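# Press in the gauge pin under the yellow magnet

## Task

Find the one post on the checking fixture that has a yellow magnet on it. Push that post's gauge pin fully home and keep it there for at least one second; it is fine if its spring returns it afterwards. Do not disturb the other three pins, and do not move the magnet.

## Robot and tools

Robot: two UR20-type arms, left_arm and right_arm, each with a Robotiq 2F-85 two-finger gripper and a wrist camera (cam_left_wrist, cam_right_wrist, both 896x504). Calibrated bases in the scene frame: left_arm at (+0.060, +0.928, 0) m, right_arm at (-0.064, -0.817, 0) m, each yawed only slightly (quat_wxyz about (1, 0, 0, -0.018) and (1, 0, 0, -0.007)).

Frames. Scene frame: origin at table-top height midway between the arms' nominal bases, +z up, +x out over the table, left_arm toward +y (these names do not match image left/right). Each arm reports its hand position (metres), quaternion and velocities in its own base frame. Motion offsets are taken along the current Hand target's own axes. On the gripper, fingers point along +z and open/close along y; end_effector_position is the pinch point between the closed pads, with fingertips about 19 mm past it when closed and 6 mm when open. A camera block juts about 10 cm toward the gripper's +x and rotates with it. Reported poses may be off by a few centimetres.

Row layout (used by execute_actions and move): 18 numbers, each in [-1, 1]. First left_arm: dx, dy, dz, rx, ry, rz, then left gripper position, force_limit, speed; then the same nine for right_arm. Always send all 18, even if one arm stays put. The six pose numbers are an offset, not a pose: they are measured from that arm's Hand target as it stood when the action or move began, scaled so 1.0 = 0.6 m of travel or 180 degrees; rx, ry, rz form a single rotation vector. Six zeros means re-command the present Hand target. Gripper numbers are absolute settings: position +1 = open 85 mm, about -0.8 = pads touching, -1 = close until blocked; speed -1/0/+1 is roughly 20/85/150 mm/s of gap change; force_limit -1..+1 scales grip strength. Both start at +1. Resend an unchanged gripper's previous three numbers, since 0 is a real command.

execute_actions(actions, cameras): actions is a list of actions; each action is a list of 1 to 15 rows, one row per 1/30 s control step, with the last row held to fill 15 steps (0.5 s). Every row in an action counts from the action's start pose, not from the row before; a later action starts from the new Hand target, so repeating an offset moves further. An empty list just returns the state. cameras selects images: omitted/null/["all"] = all, [] = none.

move(target, speed, blend, stop_force, zero, blocking, cameras): target is one 18-number row or up to 15 rows, every row an offset from the same starting Hand targets. speed is path top speed in m/s, 0.002 to 4.2, default 0.25 (rotation capped at twice that in rad/s); give one value or one per target. blend in m rounds corners in a list. stop_force in N, 6 to 120, ends an arm's path when its wrist sensor feels that much push against the motion (not reliable while the gripper rotates; light touches on loose items may go unnoticed). zero (default true) re-zeros moving arms before a guarded move. blocking=false returns after about 0.5 s while the move continues; not allowed with stop_force. Paths last 0.5 to 10 s and do not avoid obstacles. The result adds a move: line with the ending (done, off_target, moving, held, fault) and limits (paced = pose clipped, held = steps withheld).

wait(seconds 0 to 10) lets the scene run holding the last commands. stop brakes a running move. zoom_image(camera, region [x0, y0, x1, y1] in pixels, at most 504x504) magnifies part of the latest image from cam_left_wrist or cam_right_wrist. zero_wrist_force(arm) tares that arm's sensor and stop_force zero. read_manual(section) returns only licence text. finished_scene(scene) ends the current scene irreversibly; pass its number (an empty execute_actions call shows it).

Results: Joint positions, torques (include arm weight; positive = increasing joint angle), Hand target (last commanded pose after clipping), end_effector_position, Wrist force/torque in the gripper's axes (a push reads as force from the surface into the arm), plus the peak-force line. object_status: 0 moving, 1 blocked while opening, 2 blocked while closing (a grip), 3 reached target or pads met. position_measured is in counts: 3 open, 78 about 60 mm, 130 about 40 mm, 180 about 20 mm, 230 closed. Also Tool commands, motor temperatures, MOTOR HOT and fault lines.

Motion notes: orientation commands are clipped to 32 degrees from the measured orientation each step; motion lags commands by about 0.2 s; a gripper can settle short of its Hand target, and sending the missing distance corrects it. Keep paths away from an arm's own base to avoid flipping shoulder posture.

Avoid: the arms are stiff, so a target even slightly beyond a firm contact can trigger a stop. An outside force near 150 N (plus or minus 25) or joint torque at its limit (shoulder 678, elbow 398, wrists 98.4 N m) halts that arm for 10 s. Motors at 85 °C brake the arm for 30 to 60 s; pressing toward unreachable poses or holding stretched out heats them. Avoid arm-to-arm contact, slams, hard hits, dropping or knocking anything off the table. For this job, approach the pin slowly with a low stop_force, press straight along it, hold about a second, then back off without stop_force, keeping fingers clear of the magnet and other pins.

Each tool is called after "Call:" as name(argument=value, ...) on one line, values as JSON.

## Session

Call:
execute_actions(actions=[])

Scene clock: 0.00 s.
left_arm: end_effector_position=(+0.6452, +0.5338, +0.3687) position_measured=3 object_status=3 end_effector_quat_wxyz=(+0.054, +0.895, -0.431, +0.101) | right_arm: end_effector_position=(+1.0094, -0.4085, +0.1239) position_measured=3 object_status=3 end_effector_quat_wxyz=(+0.497, -0.362, -0.574, -0.541)
Joint positions: left_arm=[0.541 -1.507 2.094 -2.179 -1.799 -1.706] | right_arm=[2.693 -2.576 -1.22 -2.623 2.507 -0.374]
Joint velocities: within noise
Joint torques (N m): no reading
Motor temperatures (°C): left_arm=[24 36 26 39 35 34] | right_arm=[29 36 36 38 34 39]
Wrist force (N): no reading
Wrist torque (N m): no reading
Wrist force, peak (N): no reading
Hand target: left_arm +0.6452, +0.5338, +0.3687; +0.054, +0.895, -0.431, +0.101 | right_arm +1.0094, -0.4085, +0.1239; +0.497, -0.362, -0.574, -0.541
Tool commands: left_gripper/position=+1.0 left_gripper/force_limit=+1.0 left_gripper/speed=+1.0 right_gripper/position=+1.0 right_gripper/force_limit=+1.0 right_gripper/speed=+1.0

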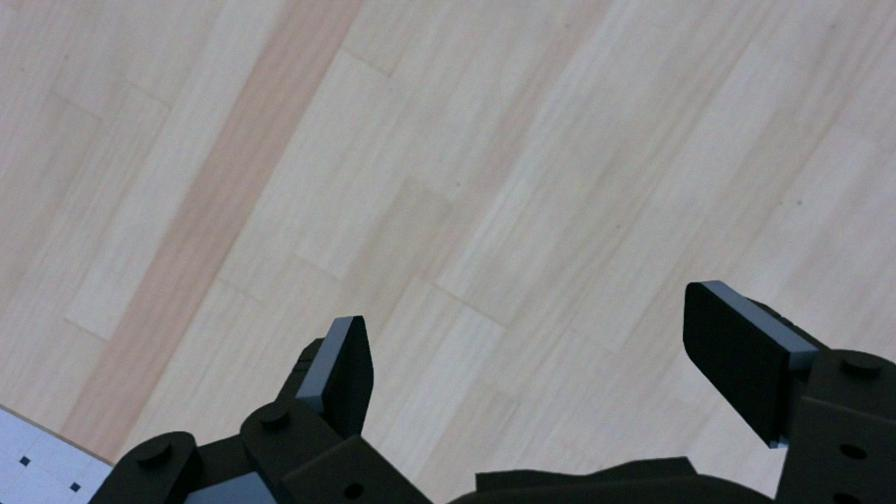

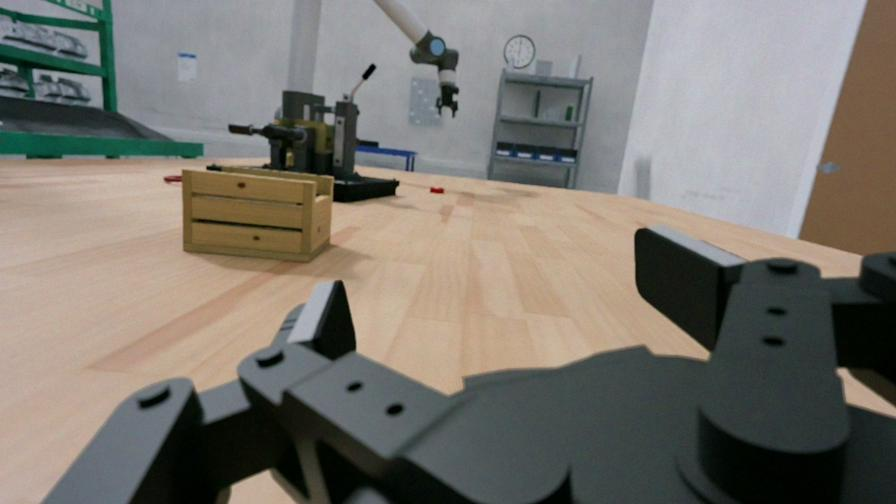

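Call:
zoom_image(camera="cam_right_wrist", region=[150, 50, 450, 270])

Call:
zoom_image(camera="cam_left_wrist", region=[0, 380, 200, 504])

Scaled by 1.680 from the camera's 896x504 image, which has a finer 1280x720 frame.

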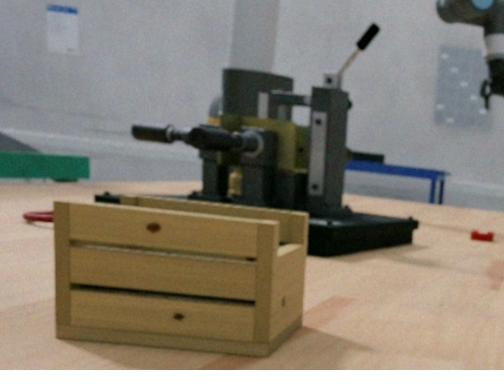

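Scaled by 2.520 from the camera's 896x504 image, which has a finer 1280x720 frame.

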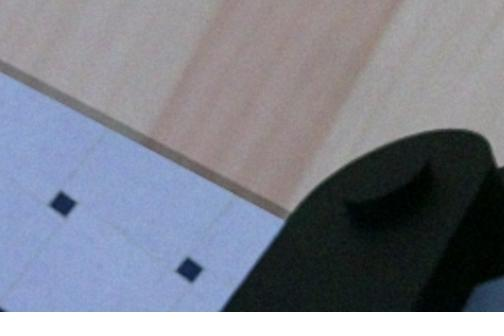

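Call:
move(target=[0.782,0.852,-0.375,0,0,0,1,1,1,0,0,0,0,0,0,1,1,1], speed=0.5)

Scene clock: 3.80 s.
left_arm: end_effector_position=(+0.5008, -0.1002, +0.6990) position_measured=3 object_status=3 end_effector_quat_wxyz=(+0.054, +0.895, -0.431, +0.101) | right_arm: end_effector_position=(+1.0094, -0.4085, +0.1239) position_measured=3 object_status=3 end_effector_quat_wxyz=(+0.497, -0.362, -0.574, -0.541)
Joint positions: left_arm=[-0.54 -2.151 2.101 -1.732 -1.659 -2.794] | right_arm=[2.693 -2.576 -1.22 -2.623 2.507 -0.374]
Joint torques (N m): left_arm=[-23.11 -6.22 -132.17 -7.38 5.08 -4.04] | right_arm=[1.69 245.23 73.15 -3.01 1.32 0.76]
Wrist force (N): left_arm=[-0.3 -0.3 0.3] | right_arm=[0.0 0.3 0.2]
Wrist torque (N m): left_arm=[-0.08 0.07 0.01] | right_arm=[0.05 -0.01 0.00]
Wrist force, peak (N): left_arm=[-3.1 -3.3 1.4] | right_arm=[0.0 0.4 0.5]
Hand target: left_arm +0.5008, -0.1003, +0.6990; +0.054, +0.895, -0.431, +0.101 | right_arm +1.0094, -0.4085, +0.1239; +0.497, -0.362, -0.574, -0.541
Off the commanded pose: left_arm 0.000 m, 0 deg | right_arm 0.000 m, 0 deg.
move: done
camera_calibration:
cam_left_wrist: T_world_to_cam=[[-0.854395, -0.519376, -0.0160802, 0.403919], [-0.518451, 0.849978, 0.0935224, 0.302625], [-0.0349055, 0.0882418, -0.995487, 0.848192], [0, 0, 0, 1]] pos_world=[0.531609, -0.122285, 0.822558]

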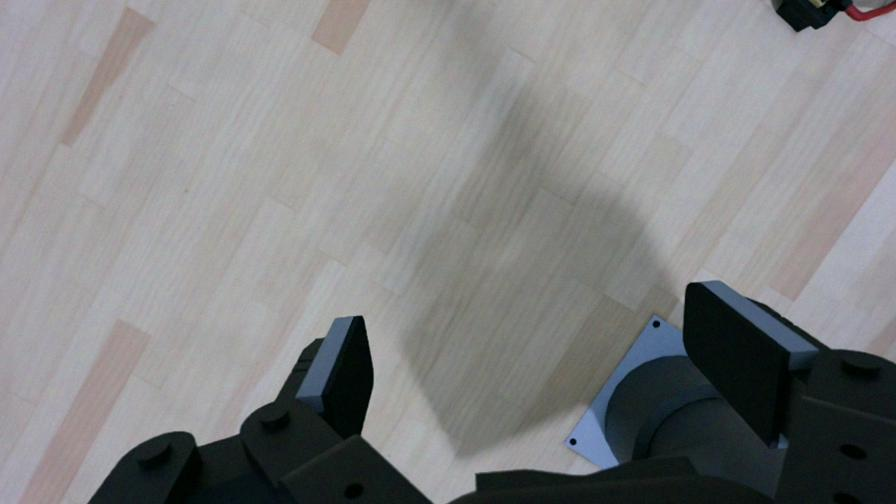

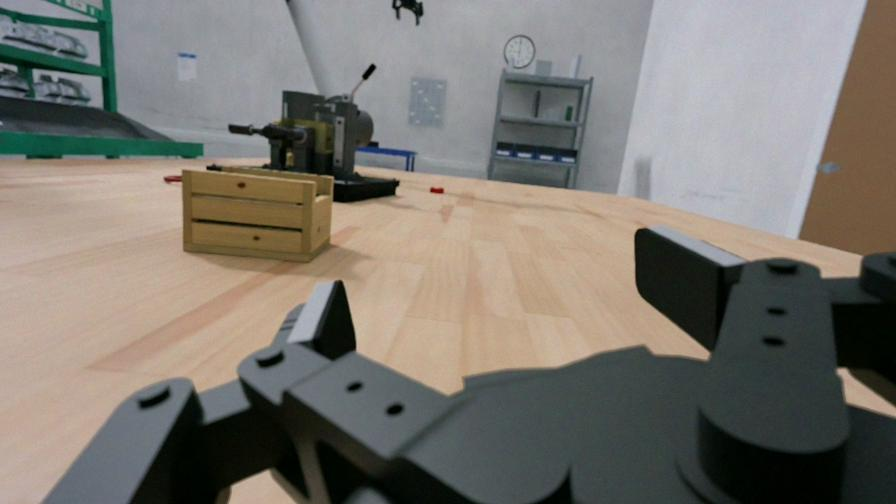

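Call:
move(target=[0.52,0.503,-0.045,0,0,0,1,1,1,0,0,0,0,0,0,1,1,1], speed=0.5, cameras=["cam_left_wrist"])

Scene clock: 5.80 s.
left_arm: end_effector_position=(+0.4511, -0.5204, +0.7988) position_measured=3 object_status=3 end_effector_quat_wxyz=(+0.054, +0.895, -0.431, +0.101) | right_arm: end_effector_position=(+1.0094, -0.4085, +0.1239) position_measured=3 object_status=3 end_effector_quat_wxyz=(+0.497, -0.362, -0.574, -0.541)
Joint positions: left_arm=[-1.181 -1.931 1.864 -1.727 -1.516 -3.419] | right_arm=[2.693 -2.576 -1.22 -2.623 2.507 -0.374]
Joint torques (N m): left_arm=[-20.29 6.55 -137.27 -7.43 6.76 -4.39] | right_arm=[1.25 248.74 74.44 -2.1 1.69 0.56]
Wrist force (N): left_arm=[0.5 -0.6 0.0] | right_arm=[0.1 0.1 0.3]
Wrist torque (N m): left_arm=[-0.12 -0.07 0.03] | right_arm=[0.01 -0.02 0.00]
Wrist force, peak (N): left_arm=[4.2 2.6 -0.1] | right_arm=[0.1 0.5 0.5]
Hand target: left_arm +0.4511, -0.5207, +0.7989; +0.054, +0.895, -0.431, +0.101 | right_arm +1.0094, -0.4085, +0.1239; +0.497, -0.362, -0.574, -0.541
Off the commanded pose: left_arm 0.000 m, 0 deg | right_arm 0.000 m, 0 deg.
move: done
camera_calibration:
cam_left_wrist: T_world_to_cam=[[-0.854391, -0.519383, -0.0160287, 0.144768], [-0.518456, 0.849984, 0.0934379, 0.62476], [-0.0349059, 0.0881427, -0.995496, 0.982941], [0, 0, 0, 1]] pos_world=[0.481909, -0.542485, 0.922458]
Images, in order (width x height): cam_left_wrist 896x504.

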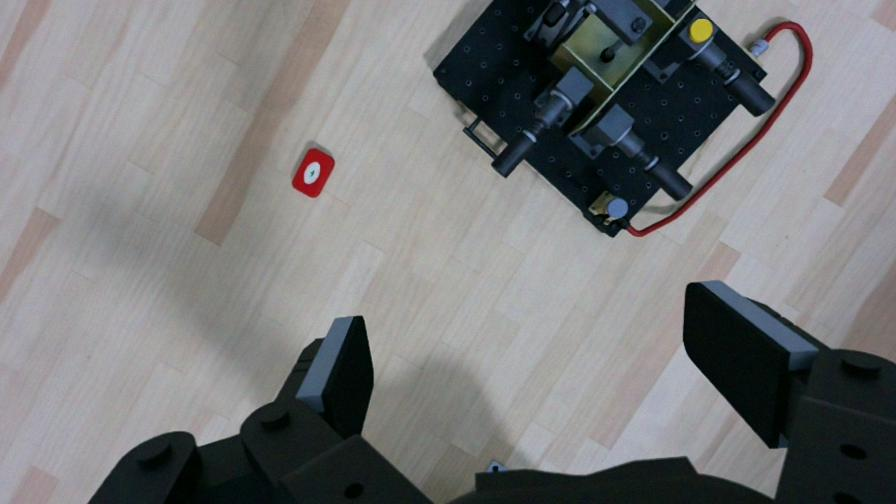

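Call:
zoom_image(camera="cam_left_wrist", region=[420, 0, 840, 240])

Scaled by 1.200 from the camera's 896x504 image, which has a finer 1280x720 frame.

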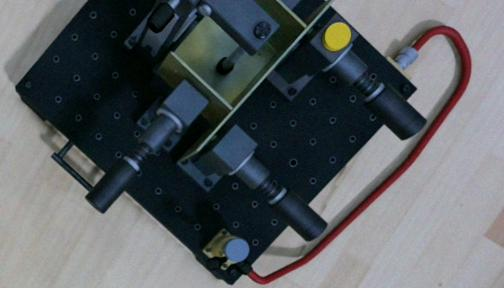

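Call:
move(target=[0.142,0.651,0.296,-0.0927,-0.0313,0.815,1,1,1,0,0,0,0,0,0,1,1,1], speed=0.5)

Scene clock: 11.07 s.
left_arm: end_effector_position=(+0.2213, -0.8613, +0.6489) position_measured=3 object_status=3 end_effector_quat_wxyz=(+0.000, +0.164, +0.986, +0.000) | right_arm: end_effector_position=(+1.0094, -0.4085, +0.1239) position_measured=3 object_status=3 end_effector_quat_wxyz=(+0.497, -0.362, -0.574, -0.541)
Joint positions: left_arm=[-1.547 -1.586 1.741 -1.725 -1.571 -1.217] | right_arm=[2.693 -2.576 -1.22 -2.623 2.507 -0.374]
Joint torques (N m): left_arm=[-17.88 -71.56 -130.48 -6.59 5.08 1.94] | right_arm=[0.61 252.44 72.17 -0.66 3.14 2.26]
Wrist force (N): left_arm=[0.2 -0.6 0.0] | right_arm=[0.1 0.2 0.1]
Wrist torque (N m): left_arm=[-0.09 -0.10 0.08] | right_arm=[0.04 -0.01 0.00]
Wrist force, peak (N): left_arm=[0.8 -2.3 1.0] | right_arm=[0.3 0.7 0.4]
Hand target: left_arm +0.2213, -0.8614, +0.6489; +0.000, +0.164, +0.986, +0.000 | right_arm +1.0094, -0.4085, +0.1239; +0.497, -0.362, -0.574, -0.541
Off the commanded pose: left_arm 0.000 m, 0 deg | right_arm 0.000 m, 0 deg.
move: done
camera_calibration:
cam_left_wrist: T_world_to_cam=[[0.443161, 0.896432, 0.0043404, 0.688074], [0.849958, -0.421715, 0.315796, -0.733031], [0.28492, -0.136259, -0.948817, 0.561307], [0, 0, 0, 1]] pos_world=[0.158191, -0.849458, 0.76108]

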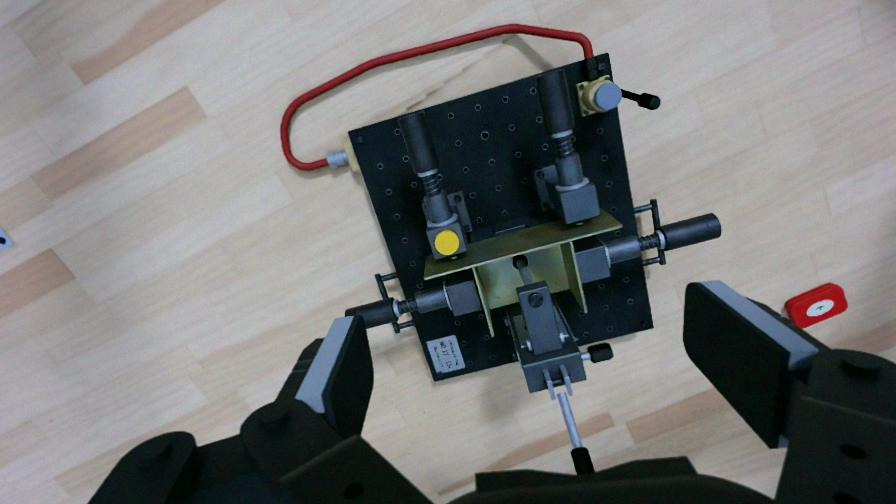

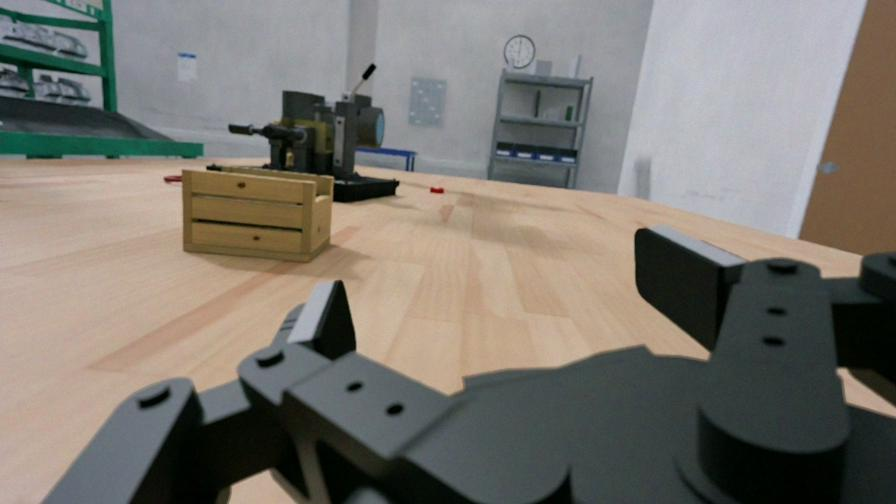

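Call:
zoom_image(camera="cam_left_wrist", region=[330, 40, 670, 400])

Call:
zoom_image(camera="cam_left_wrist", region=[380, 100, 500, 270])

Scaled by 1.400 from the camera's 896x504 image, which has a finer 1280x720 frame.

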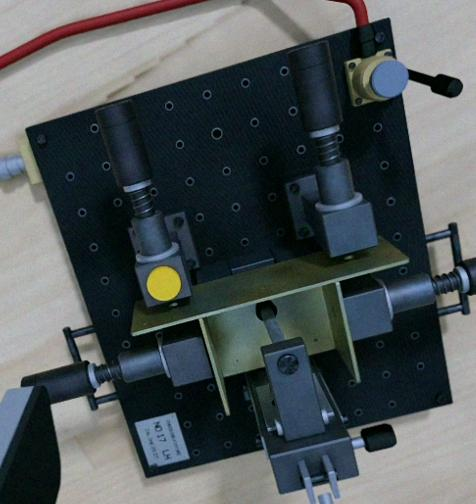

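Scaled by 2.965 from the camera's 896x504 image, which has a finer 1280x720 frame.

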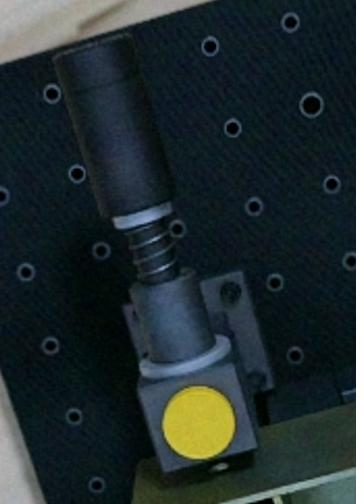

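Call:
move(target=[0.212,-0.0997,0.5315,0,0,-0.0478,1,1,1,0,0,0,0,0,0,1,1,1], speed=0.3)

Scene clock: 15.40 s.
left_arm: end_effector_position=(+0.0815, -0.8765, +0.3302) position_measured=3 object_status=3 end_effector_quat_wxyz=(+0.000, +0.090, +0.996, +0.000) | right_arm: end_effector_position=(+1.0094, -0.4085, +0.1239) position_measured=3 object_status=3 end_effector_quat_wxyz=(+0.497, -0.362, -0.574, -0.541)
Joint positions: left_arm=[-1.708 -1.448 2.07 -2.193 -1.571 -1.528] | right_arm=[2.693 -2.576 -1.22 -2.623 2.507 -0.374]
Joint torques (N m): left_arm=[-19.61 -82.28 -67.69 -14.15 6.57 -5.04] | right_arm=[-1.3 259.64 73.98 -1.26 3.41 3.34]
Wrist force (N): left_arm=[0.3 -0.2 -0.7] | right_arm=[-0.1 0.2 0.2]
Wrist torque (N m): left_arm=[-0.12 -0.14 0.07] | right_arm=[0.03 0.02 -0.01]
Wrist force, peak (N): left_arm=[-1.3 -0.2 -3.3] | right_arm=[0.2 0.7 0.1]
Hand target: left_arm +0.0815, -0.8765, +0.3300; +0.000, +0.090, +0.996, +0.000 | right_arm +1.0094, -0.4085, +0.1239; +0.497, -0.362, -0.574, -0.541
Off the commanded pose: left_arm 0.000 m, 0 deg | right_arm 0.000 m, 0 deg.
move: done
camera_calibration:
cam_left_wrist: T_world_to_cam=[[0.304334, 0.952556, 0.00433444, 0.825597], [0.903386, -0.290062, 0.315844, -0.408978], [0.302116, -0.0922063, -0.948801, 0.333879], [0, 0, 0, 1]] pos_world=[0.0173373, -0.87427, 0.44238]

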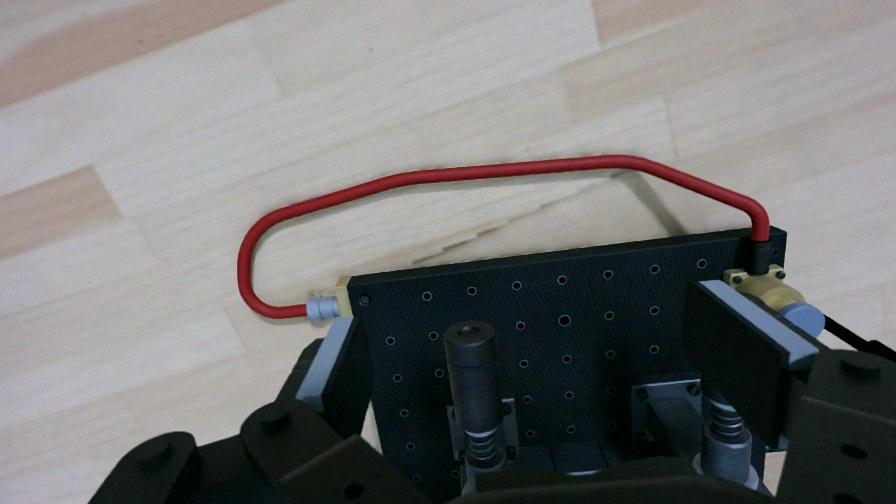

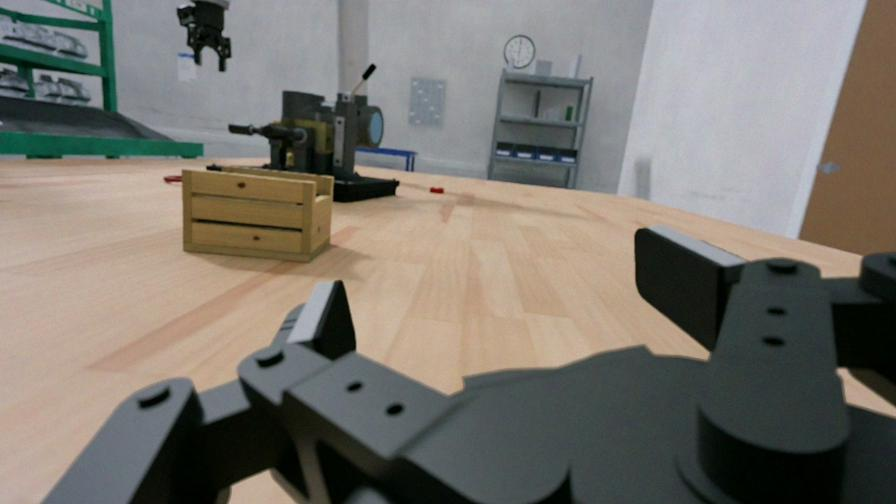

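Call:
zoom_image(camera="cam_right_wrist", region=[150, 0, 400, 200])

Call:
zoom_image(camera="cam_left_wrist", region=[330, 260, 750, 500])

Scaled by 2.016 from the camera's 896x504 image, which has a finer 1280x720 frame.

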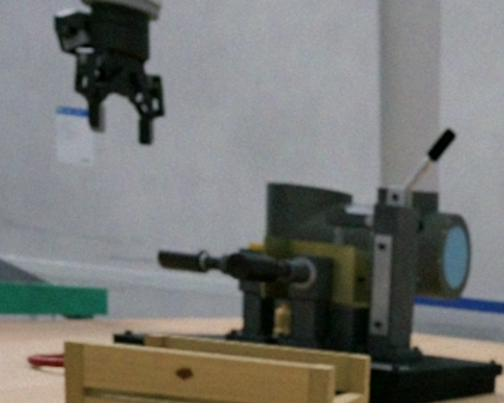

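Scaled by 1.200 from the camera's 896x504 image, which has a finer 1280x720 frame.

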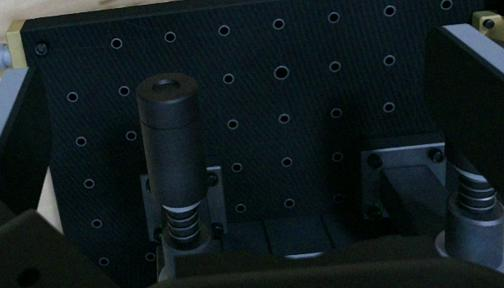

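Call:
move(target=[-0.0525,-0.0235,0.3083,0,0,0,-0.82,-1,0,0,0,0,0,0,0,1,1,1], speed=0.25)

Call:
zoom_image(camera="cam_right_wrist", region=[150, 50, 300, 170])

Call:
zoom_image(camera="cam_left_wrist", region=[330, 200, 750, 500])

Scene clock: 19.63 s.
left_arm: end_effector_position=(+0.1099, -0.8959, +0.1452) position_measured=231 object_status=0 end_effector_quat_wxyz=(+0.000, +0.090, +0.996, +0.000) | right_arm: end_effector_position=(+1.0094, -0.4085, +0.1239) position_measured=3 object_status=3 end_effector_quat_wxyz=(+0.497, -0.362, -0.574, -0.541)
Joint positions: left_arm=[-1.673 -1.252 2.156 -2.475 -1.571 -1.493] | right_arm=[2.693 -2.576 -1.22 -2.623 2.507 -0.374]
Joint torques (N m): left_arm=[22.02 -115.74 -49.38 -13.28 -2.69 2.22] | right_arm=[-9.52 255.64 74.52 -0.94 3.23 3.61]
Wrist force (N): left_arm=[0.1 -0.3 -0.6] | right_arm=[0.1 0.3 0.1]
Wrist torque (N m): left_arm=[-0.18 -0.13 0.08] | right_arm=[0.05 -0.02 0.00]
Wrist force, peak (N): left_arm=[0.8 -0.1 -4.2] | right_arm=[0.2 0.5 0.7]
Hand target: left_arm +0.1099, -0.8959, +0.1450; +0.000, +0.090, +0.996, +0.000 | right_arm +1.0094, -0.4085, +0.1239; +0.497, -0.362, -0.574, -0.541
Off the commanded pose: left_arm 0.000 m, 0 deg | right_arm 0.000 m, 0 deg.
move: done
camera_calibration:
cam_left_wrist: T_world_to_cam=[[0.304238, 0.952586, 0.00433217, 0.836173], [0.903378, -0.289959, 0.315961, -0.381738], [0.302236, -0.0922137, -0.948762, 0.147969], [0, 0, 0, 1]] pos_world=[0.0457367, -0.89357, 0.25738]

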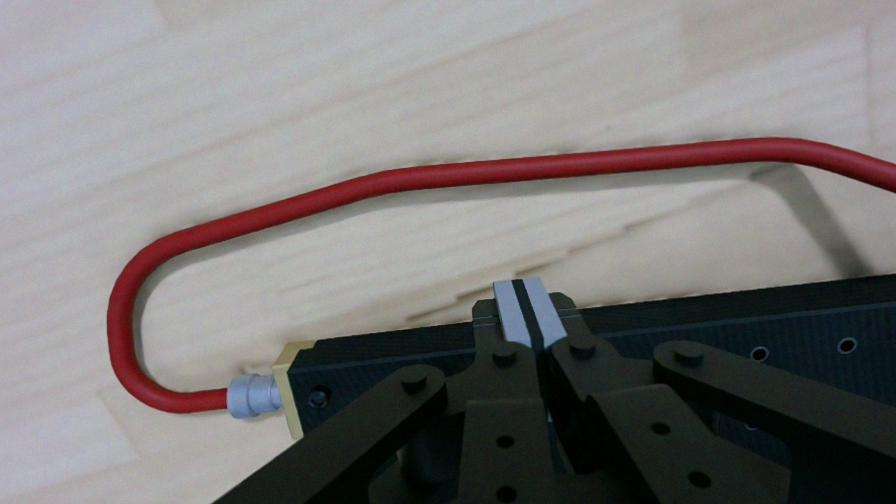

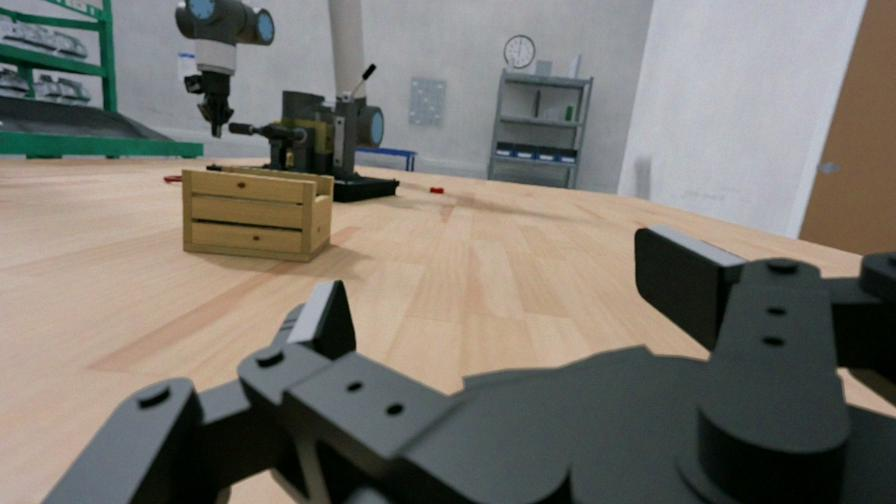

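Scaled by 3.360 from the camera's 896x504 image, which has a finer 1280x720 frame.

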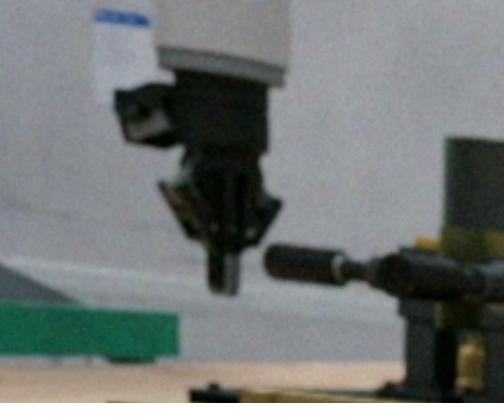

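Scaled by 1.200 from the camera's 896x504 image, which has a finer 1280x720 frame.

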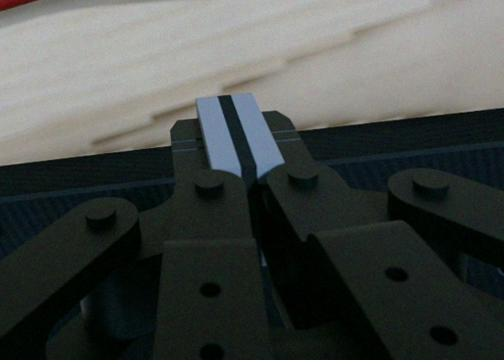

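Call:
move(target=[[-0.015,0,-0.0133,0,0,0,-0.82,-1,0,0,0,0,0,0,0,1,1,1],[-0.1,0,-0.0133,0,0,0,-0.82,-1,0,0,0,0,0,0,0,1,1,1]], speed=[0.1,0.025], stop_force=8)

Call:
zoom_image(camera="cam_right_wrist", region=[150, 50, 300, 170])

Scene clock: 22.93 s.
left_arm: end_effector_position=(+0.1532, -0.9038, +0.1530) position_measured=231 object_status=3 end_effector_quat_wxyz=(+0.000, +0.090, +0.996, +0.000) | right_arm: end_effector_position=(+1.0094, -0.4085, +0.1239) position_measured=3 object_status=3 end_effector_quat_wxyz=(+0.497, -0.362, -0.574, -0.541)
Joint positions: left_arm=[-1.624 -1.248 2.133 -2.455 -1.571 -1.444] | right_arm=[2.693 -2.576 -1.22 -2.623 2.507 -0.374]
Joint torques (N m): left_arm=[-8.29 -163.42 -51.18 -11.94 1.83 -4.34] | right_arm=[-7.22 249.94 75.34 -1.21 2.75 4.41]
Wrist force (N): left_arm=[5.7 -1.9 -0.1] | right_arm=[0.1 0.0 0.2]
Wrist torque (N m): left_arm=[-0.19 -0.26 0.12] | right_arm=[0.00 -0.02 0.00]
Wrist force, peak (N): left_arm=[8.3 1.1 -1.1] | right_arm=[0.1 0.3 0.8]
Hand target: left_arm +0.1531, -0.9038, +0.1530; +0.000, +0.090, +0.996, +0.000 (not the last commanded pose) | right_arm +1.0094, -0.4085, +0.1239; +0.497, -0.362, -0.574, -0.541
Off the commanded pose: left_arm 0.016 m, 0 deg | right_arm 0.000 m, 0 deg.
move: contact (left_arm); path passed 1 of 2 targets
camera_calibration:
cam_left_wrist: T_world_to_cam=[[0.304218, 0.952592, 0.004393, 0.830513], [0.903425, -0.289972, 0.315817, -0.425497], [0.302119, -0.0921083, -0.94881, 0.141703], [0, 0, 0, 1]] pos_world=[0.0889368, -0.90147, 0.26518]

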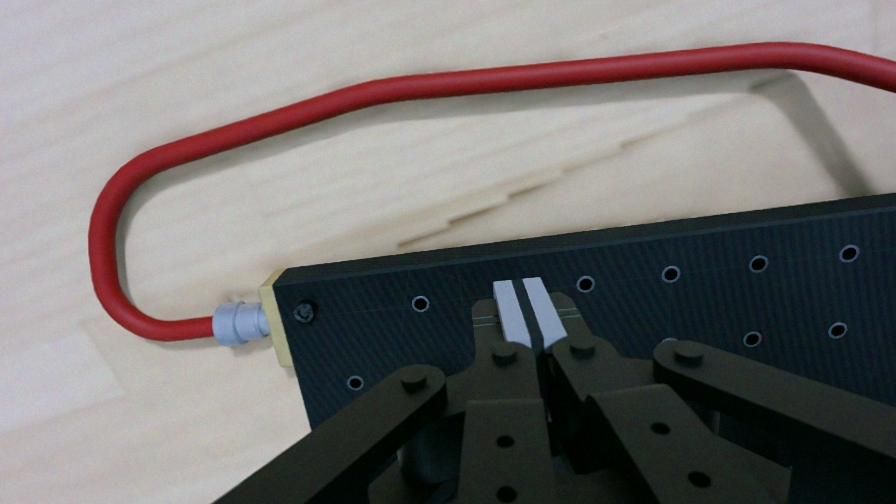

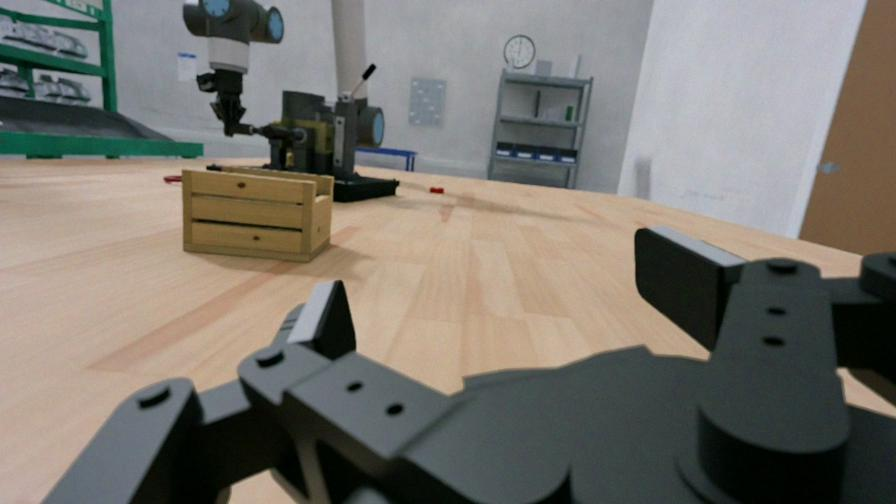

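Scaled by 3.360 from the camera's 896x504 image, which has a finer 1280x720 frame.

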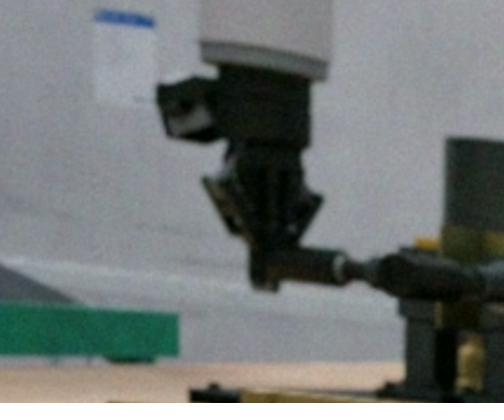

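Call:
move(target=[-0.075,0,0,0,0,0,-0.82,-1,0,0,0,0,0,0,0,1,1,1], speed=0.02, stop_force=50)

Call:
zoom_image(camera="cam_right_wrist", region=[150, 50, 300, 170])

Scene clock: 25.37 s.
left_arm: end_effector_position=(+0.1723, -0.9073, +0.1530) position_measured=231 object_status=3 end_effector_quat_wxyz=(+0.000, +0.090, +0.996, +0.000) | right_arm: end_effector_position=(+1.0094, -0.4085, +0.1239) position_measured=3 object_status=3 end_effector_quat_wxyz=(+0.497, -0.362, -0.574, -0.541)
Joint positions: left_arm=[-1.602 -1.242 2.123 -2.452 -1.571 -1.422] | right_arm=[2.693 -2.576 -1.22 -2.623 2.507 -0.374]
Joint torques (N m): left_arm=[25.35 -152.51 -64 -15.56 18.72 -4.49] | right_arm=[-9.13 255.49 77.5 -1.25 3.46 3.43]
Wrist force (N): left_arm=[61.4 16.5 -18.9] | right_arm=[0.3 0.3 0.4]
Wrist torque (N m): left_arm=[0.16 -2.10 0.22] | right_arm=[0.05 -0.05 0.00]
Wrist force, peak (N): left_arm=[121.8 29.7 -36.2] | right_arm=[0.0 0.6 0.5]
Hand target: left_arm +0.1722, -0.9072, +0.1530; +0.000, +0.090, +0.996, +0.000 (not the last commanded pose) | right_arm +1.0094, -0.4085, +0.1239; +0.497, -0.362, -0.574, -0.541
Off the commanded pose: left_arm 0.026 m, 0 deg | right_arm 0.000 m, 0 deg.
move: contact (left_arm)
camera_calibration:
cam_left_wrist: T_world_to_cam=[[0.304218, 0.952592, 0.004393, 0.828006], [0.903425, -0.289972, 0.315817, -0.443858], [0.302119, -0.0921083, -0.94881, 0.13558], [0, 0, 0, 1]] pos_world=[0.108137, -0.90497, 0.26518]

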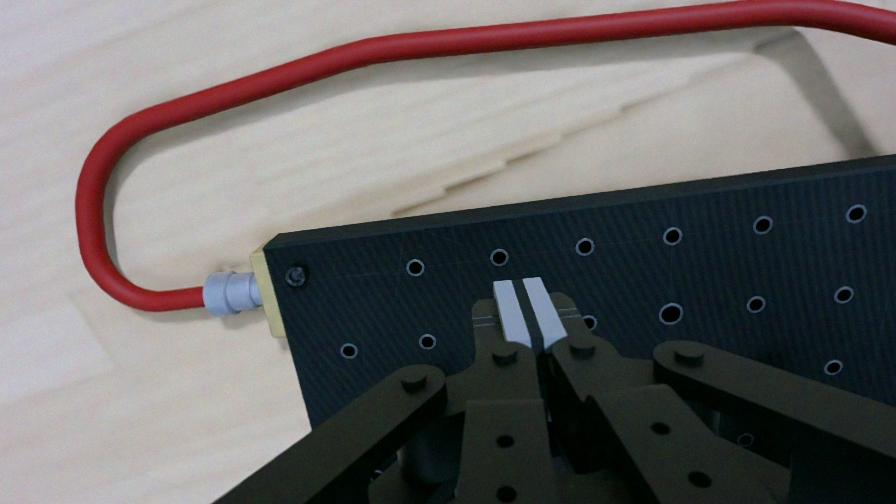

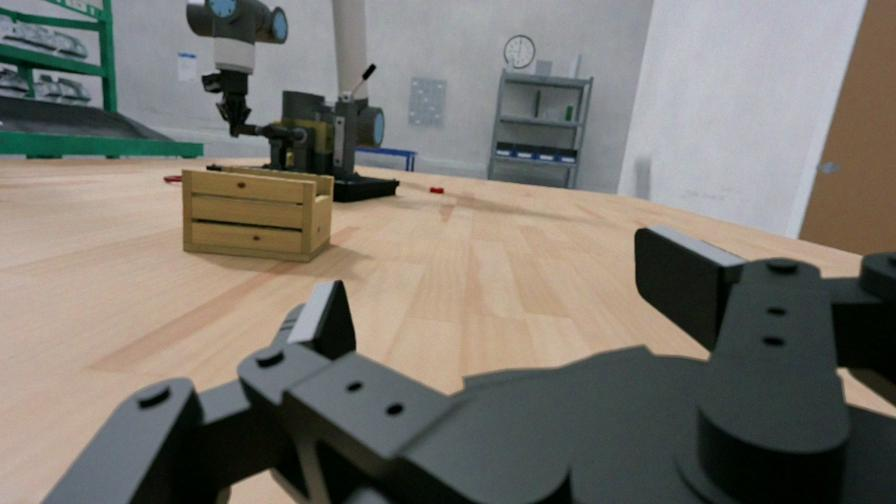

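Scaled by 3.360 from the camera's 896x504 image, which has a finer 1280x720 frame.

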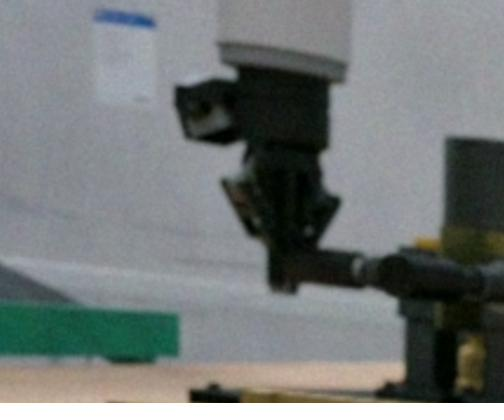

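Call:
wait(seconds=1, cameras=[])

Call:
move(target=[0.12,0,0,0,0,0,-0.82,-1,0,0,0,0,0,0,0,1,1,1], speed=0.05)

Call:
zoom_image(camera="cam_right_wrist", region=[150, 50, 300, 170])

Scene clock: 26.67 s.
left_arm: end_effector_position=(+0.1723, -0.9072, +0.1530) position_measured=231 object_status=3 end_effector_quat_wxyz=(+0.000, +0.090, +0.996, +0.000) | right_arm: end_effector_position=(+1.0094, -0.4085, +0.1239) position_measured=3 object_status=3 end_effector_quat_wxyz=(+0.497, -0.362, -0.574, -0.541)
Joint positions: left_arm=[-1.602 -1.242 2.123 -2.451 -1.571 -1.422] | right_arm=[2.693 -2.576 -1.22 -2.623 2.507 -0.374]
Joint torques (N m): left_arm=[21.45 -152.56 -66.18 -10.34 12.7 -3.9] | right_arm=[-8.24 257.78 74.89 -1.15 3.45 3.55]
Wrist force (N): left_arm=[58.7 11.6 -16.9] | right_arm=[-0.3 0.2 0.3]
Wrist torque (N m): left_arm=[0.01 -2.02 0.27] | right_arm=[0.03 0.04 0.00]
Wrist force, peak (N): left_arm=[61.4 16.1 -18.6] | right_arm=[0.2 0.5 0.5]
Hand target: left_arm +0.1722, -0.9072, +0.1530; +0.000, +0.090, +0.996, +0.000 (not the last commanded pose) | right_arm +1.0094, -0.4085, +0.1239; +0.497, -0.362, -0.574, -0.541
Tool commands: left_gripper/position=-0.82 left_gripper/force_limit=-1.0 left_gripper/speed=+0.0 right_gripper/position=+1.0 right_gripper/force_limit=+1.0 right_gripper/speed=+1.0
Off the commanded pose: left_arm 0.026 m, 0 deg | right_arm 0.000 m, 0 deg.
wait: 1.00 s; at rest from the start
No camera images: "cameras" was empty.

Scene clock: 28.47 s.
left_arm: end_effector_position=(+0.1016, -0.8944, +0.1530) position_measured=231 object_status=3 end_effector_quat_wxyz=(+0.000, +0.090, +0.996, +0.000) | right_arm: end_effector_position=(+1.0094, -0.4085, +0.1239) position_measured=3 object_status=3 end_effector_quat_wxyz=(+0.497, -0.362, -0.574, -0.541)
Joint positions: left_arm=[-1.683 -1.262 2.156 -2.464 -1.571 -1.503] | right_arm=[2.693 -2.576 -1.22 -2.623 2.507 -0.374]
Joint torques (N m): left_arm=[-12.37 -161.71 -51.13 -11.96 -3.28 -2.95] | right_arm=[-10.97 253.29 76.67 -1.14 3.57 3.71]
Wrist force (N): left_arm=[-2.3 5.2 -0.5] | right_arm=[0.1 0.1 0.3]
Wrist torque (N m): left_arm=[0.82 0.31 0.08] | right_arm=[0.02 -0.01 0.00]
Wrist force, peak (N): left_arm=[57.8 12.0 -16.4] | right_arm=[0.3 0.3 0.6]
Hand target: left_arm +0.1014, -0.8944, +0.1530; +0.000, +0.090, +0.996, +0.000 | right_arm +1.0094, -0.4085, +0.1239; +0.497, -0.362, -0.574, -0.541
Off the commanded pose: left_arm 0.000 m, 0 deg | right_arm 0.000 m, 0 deg.
move: done
camera_calibration:
cam_left_wrist: T_world_to_cam=[[0.304313, 0.952562, 0.00439559, 0.837194], [0.903423, -0.290072, 0.315731, -0.376312], [0.302028, -0.0921101, -0.948839, 0.158137], [0, 0, 0, 1]] pos_world=[0.0374374, -0.892071, 0.26518]

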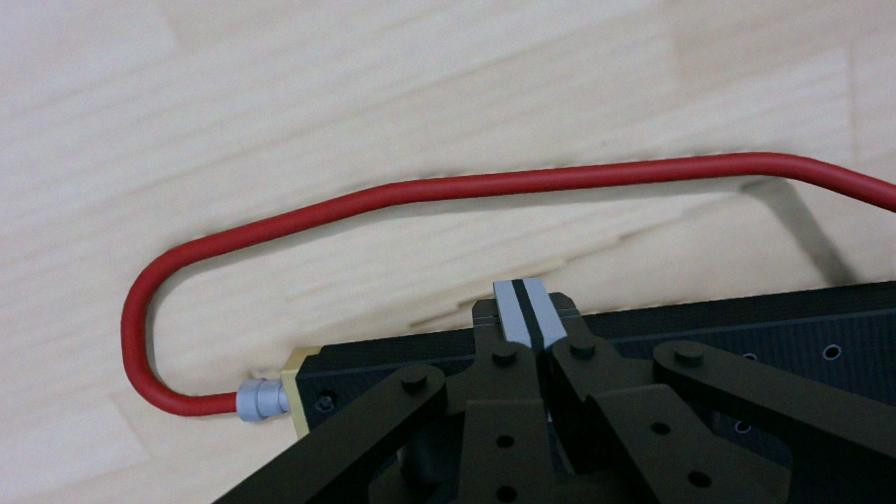

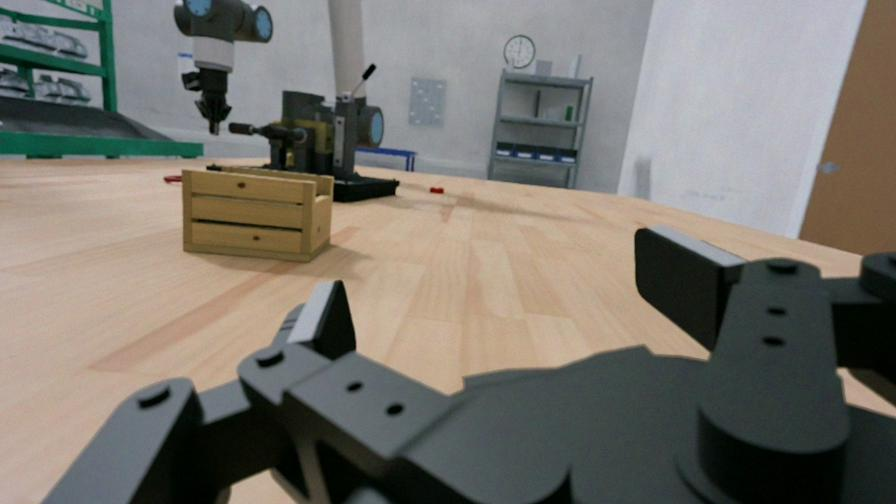

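Scaled by 3.360 from the camera's 896x504 image, which has a finer 1280x720 frame.

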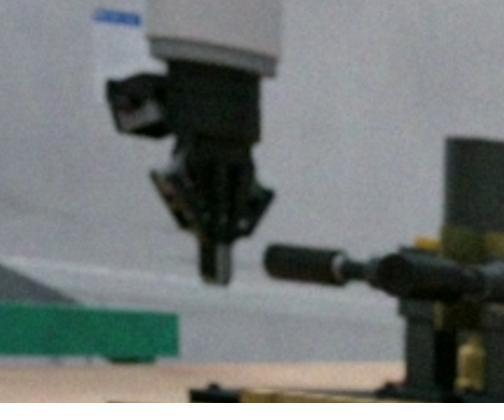

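Spring returned. Finish.

Call:
finished_scene(scene=1)

The scene is finished: the task was done.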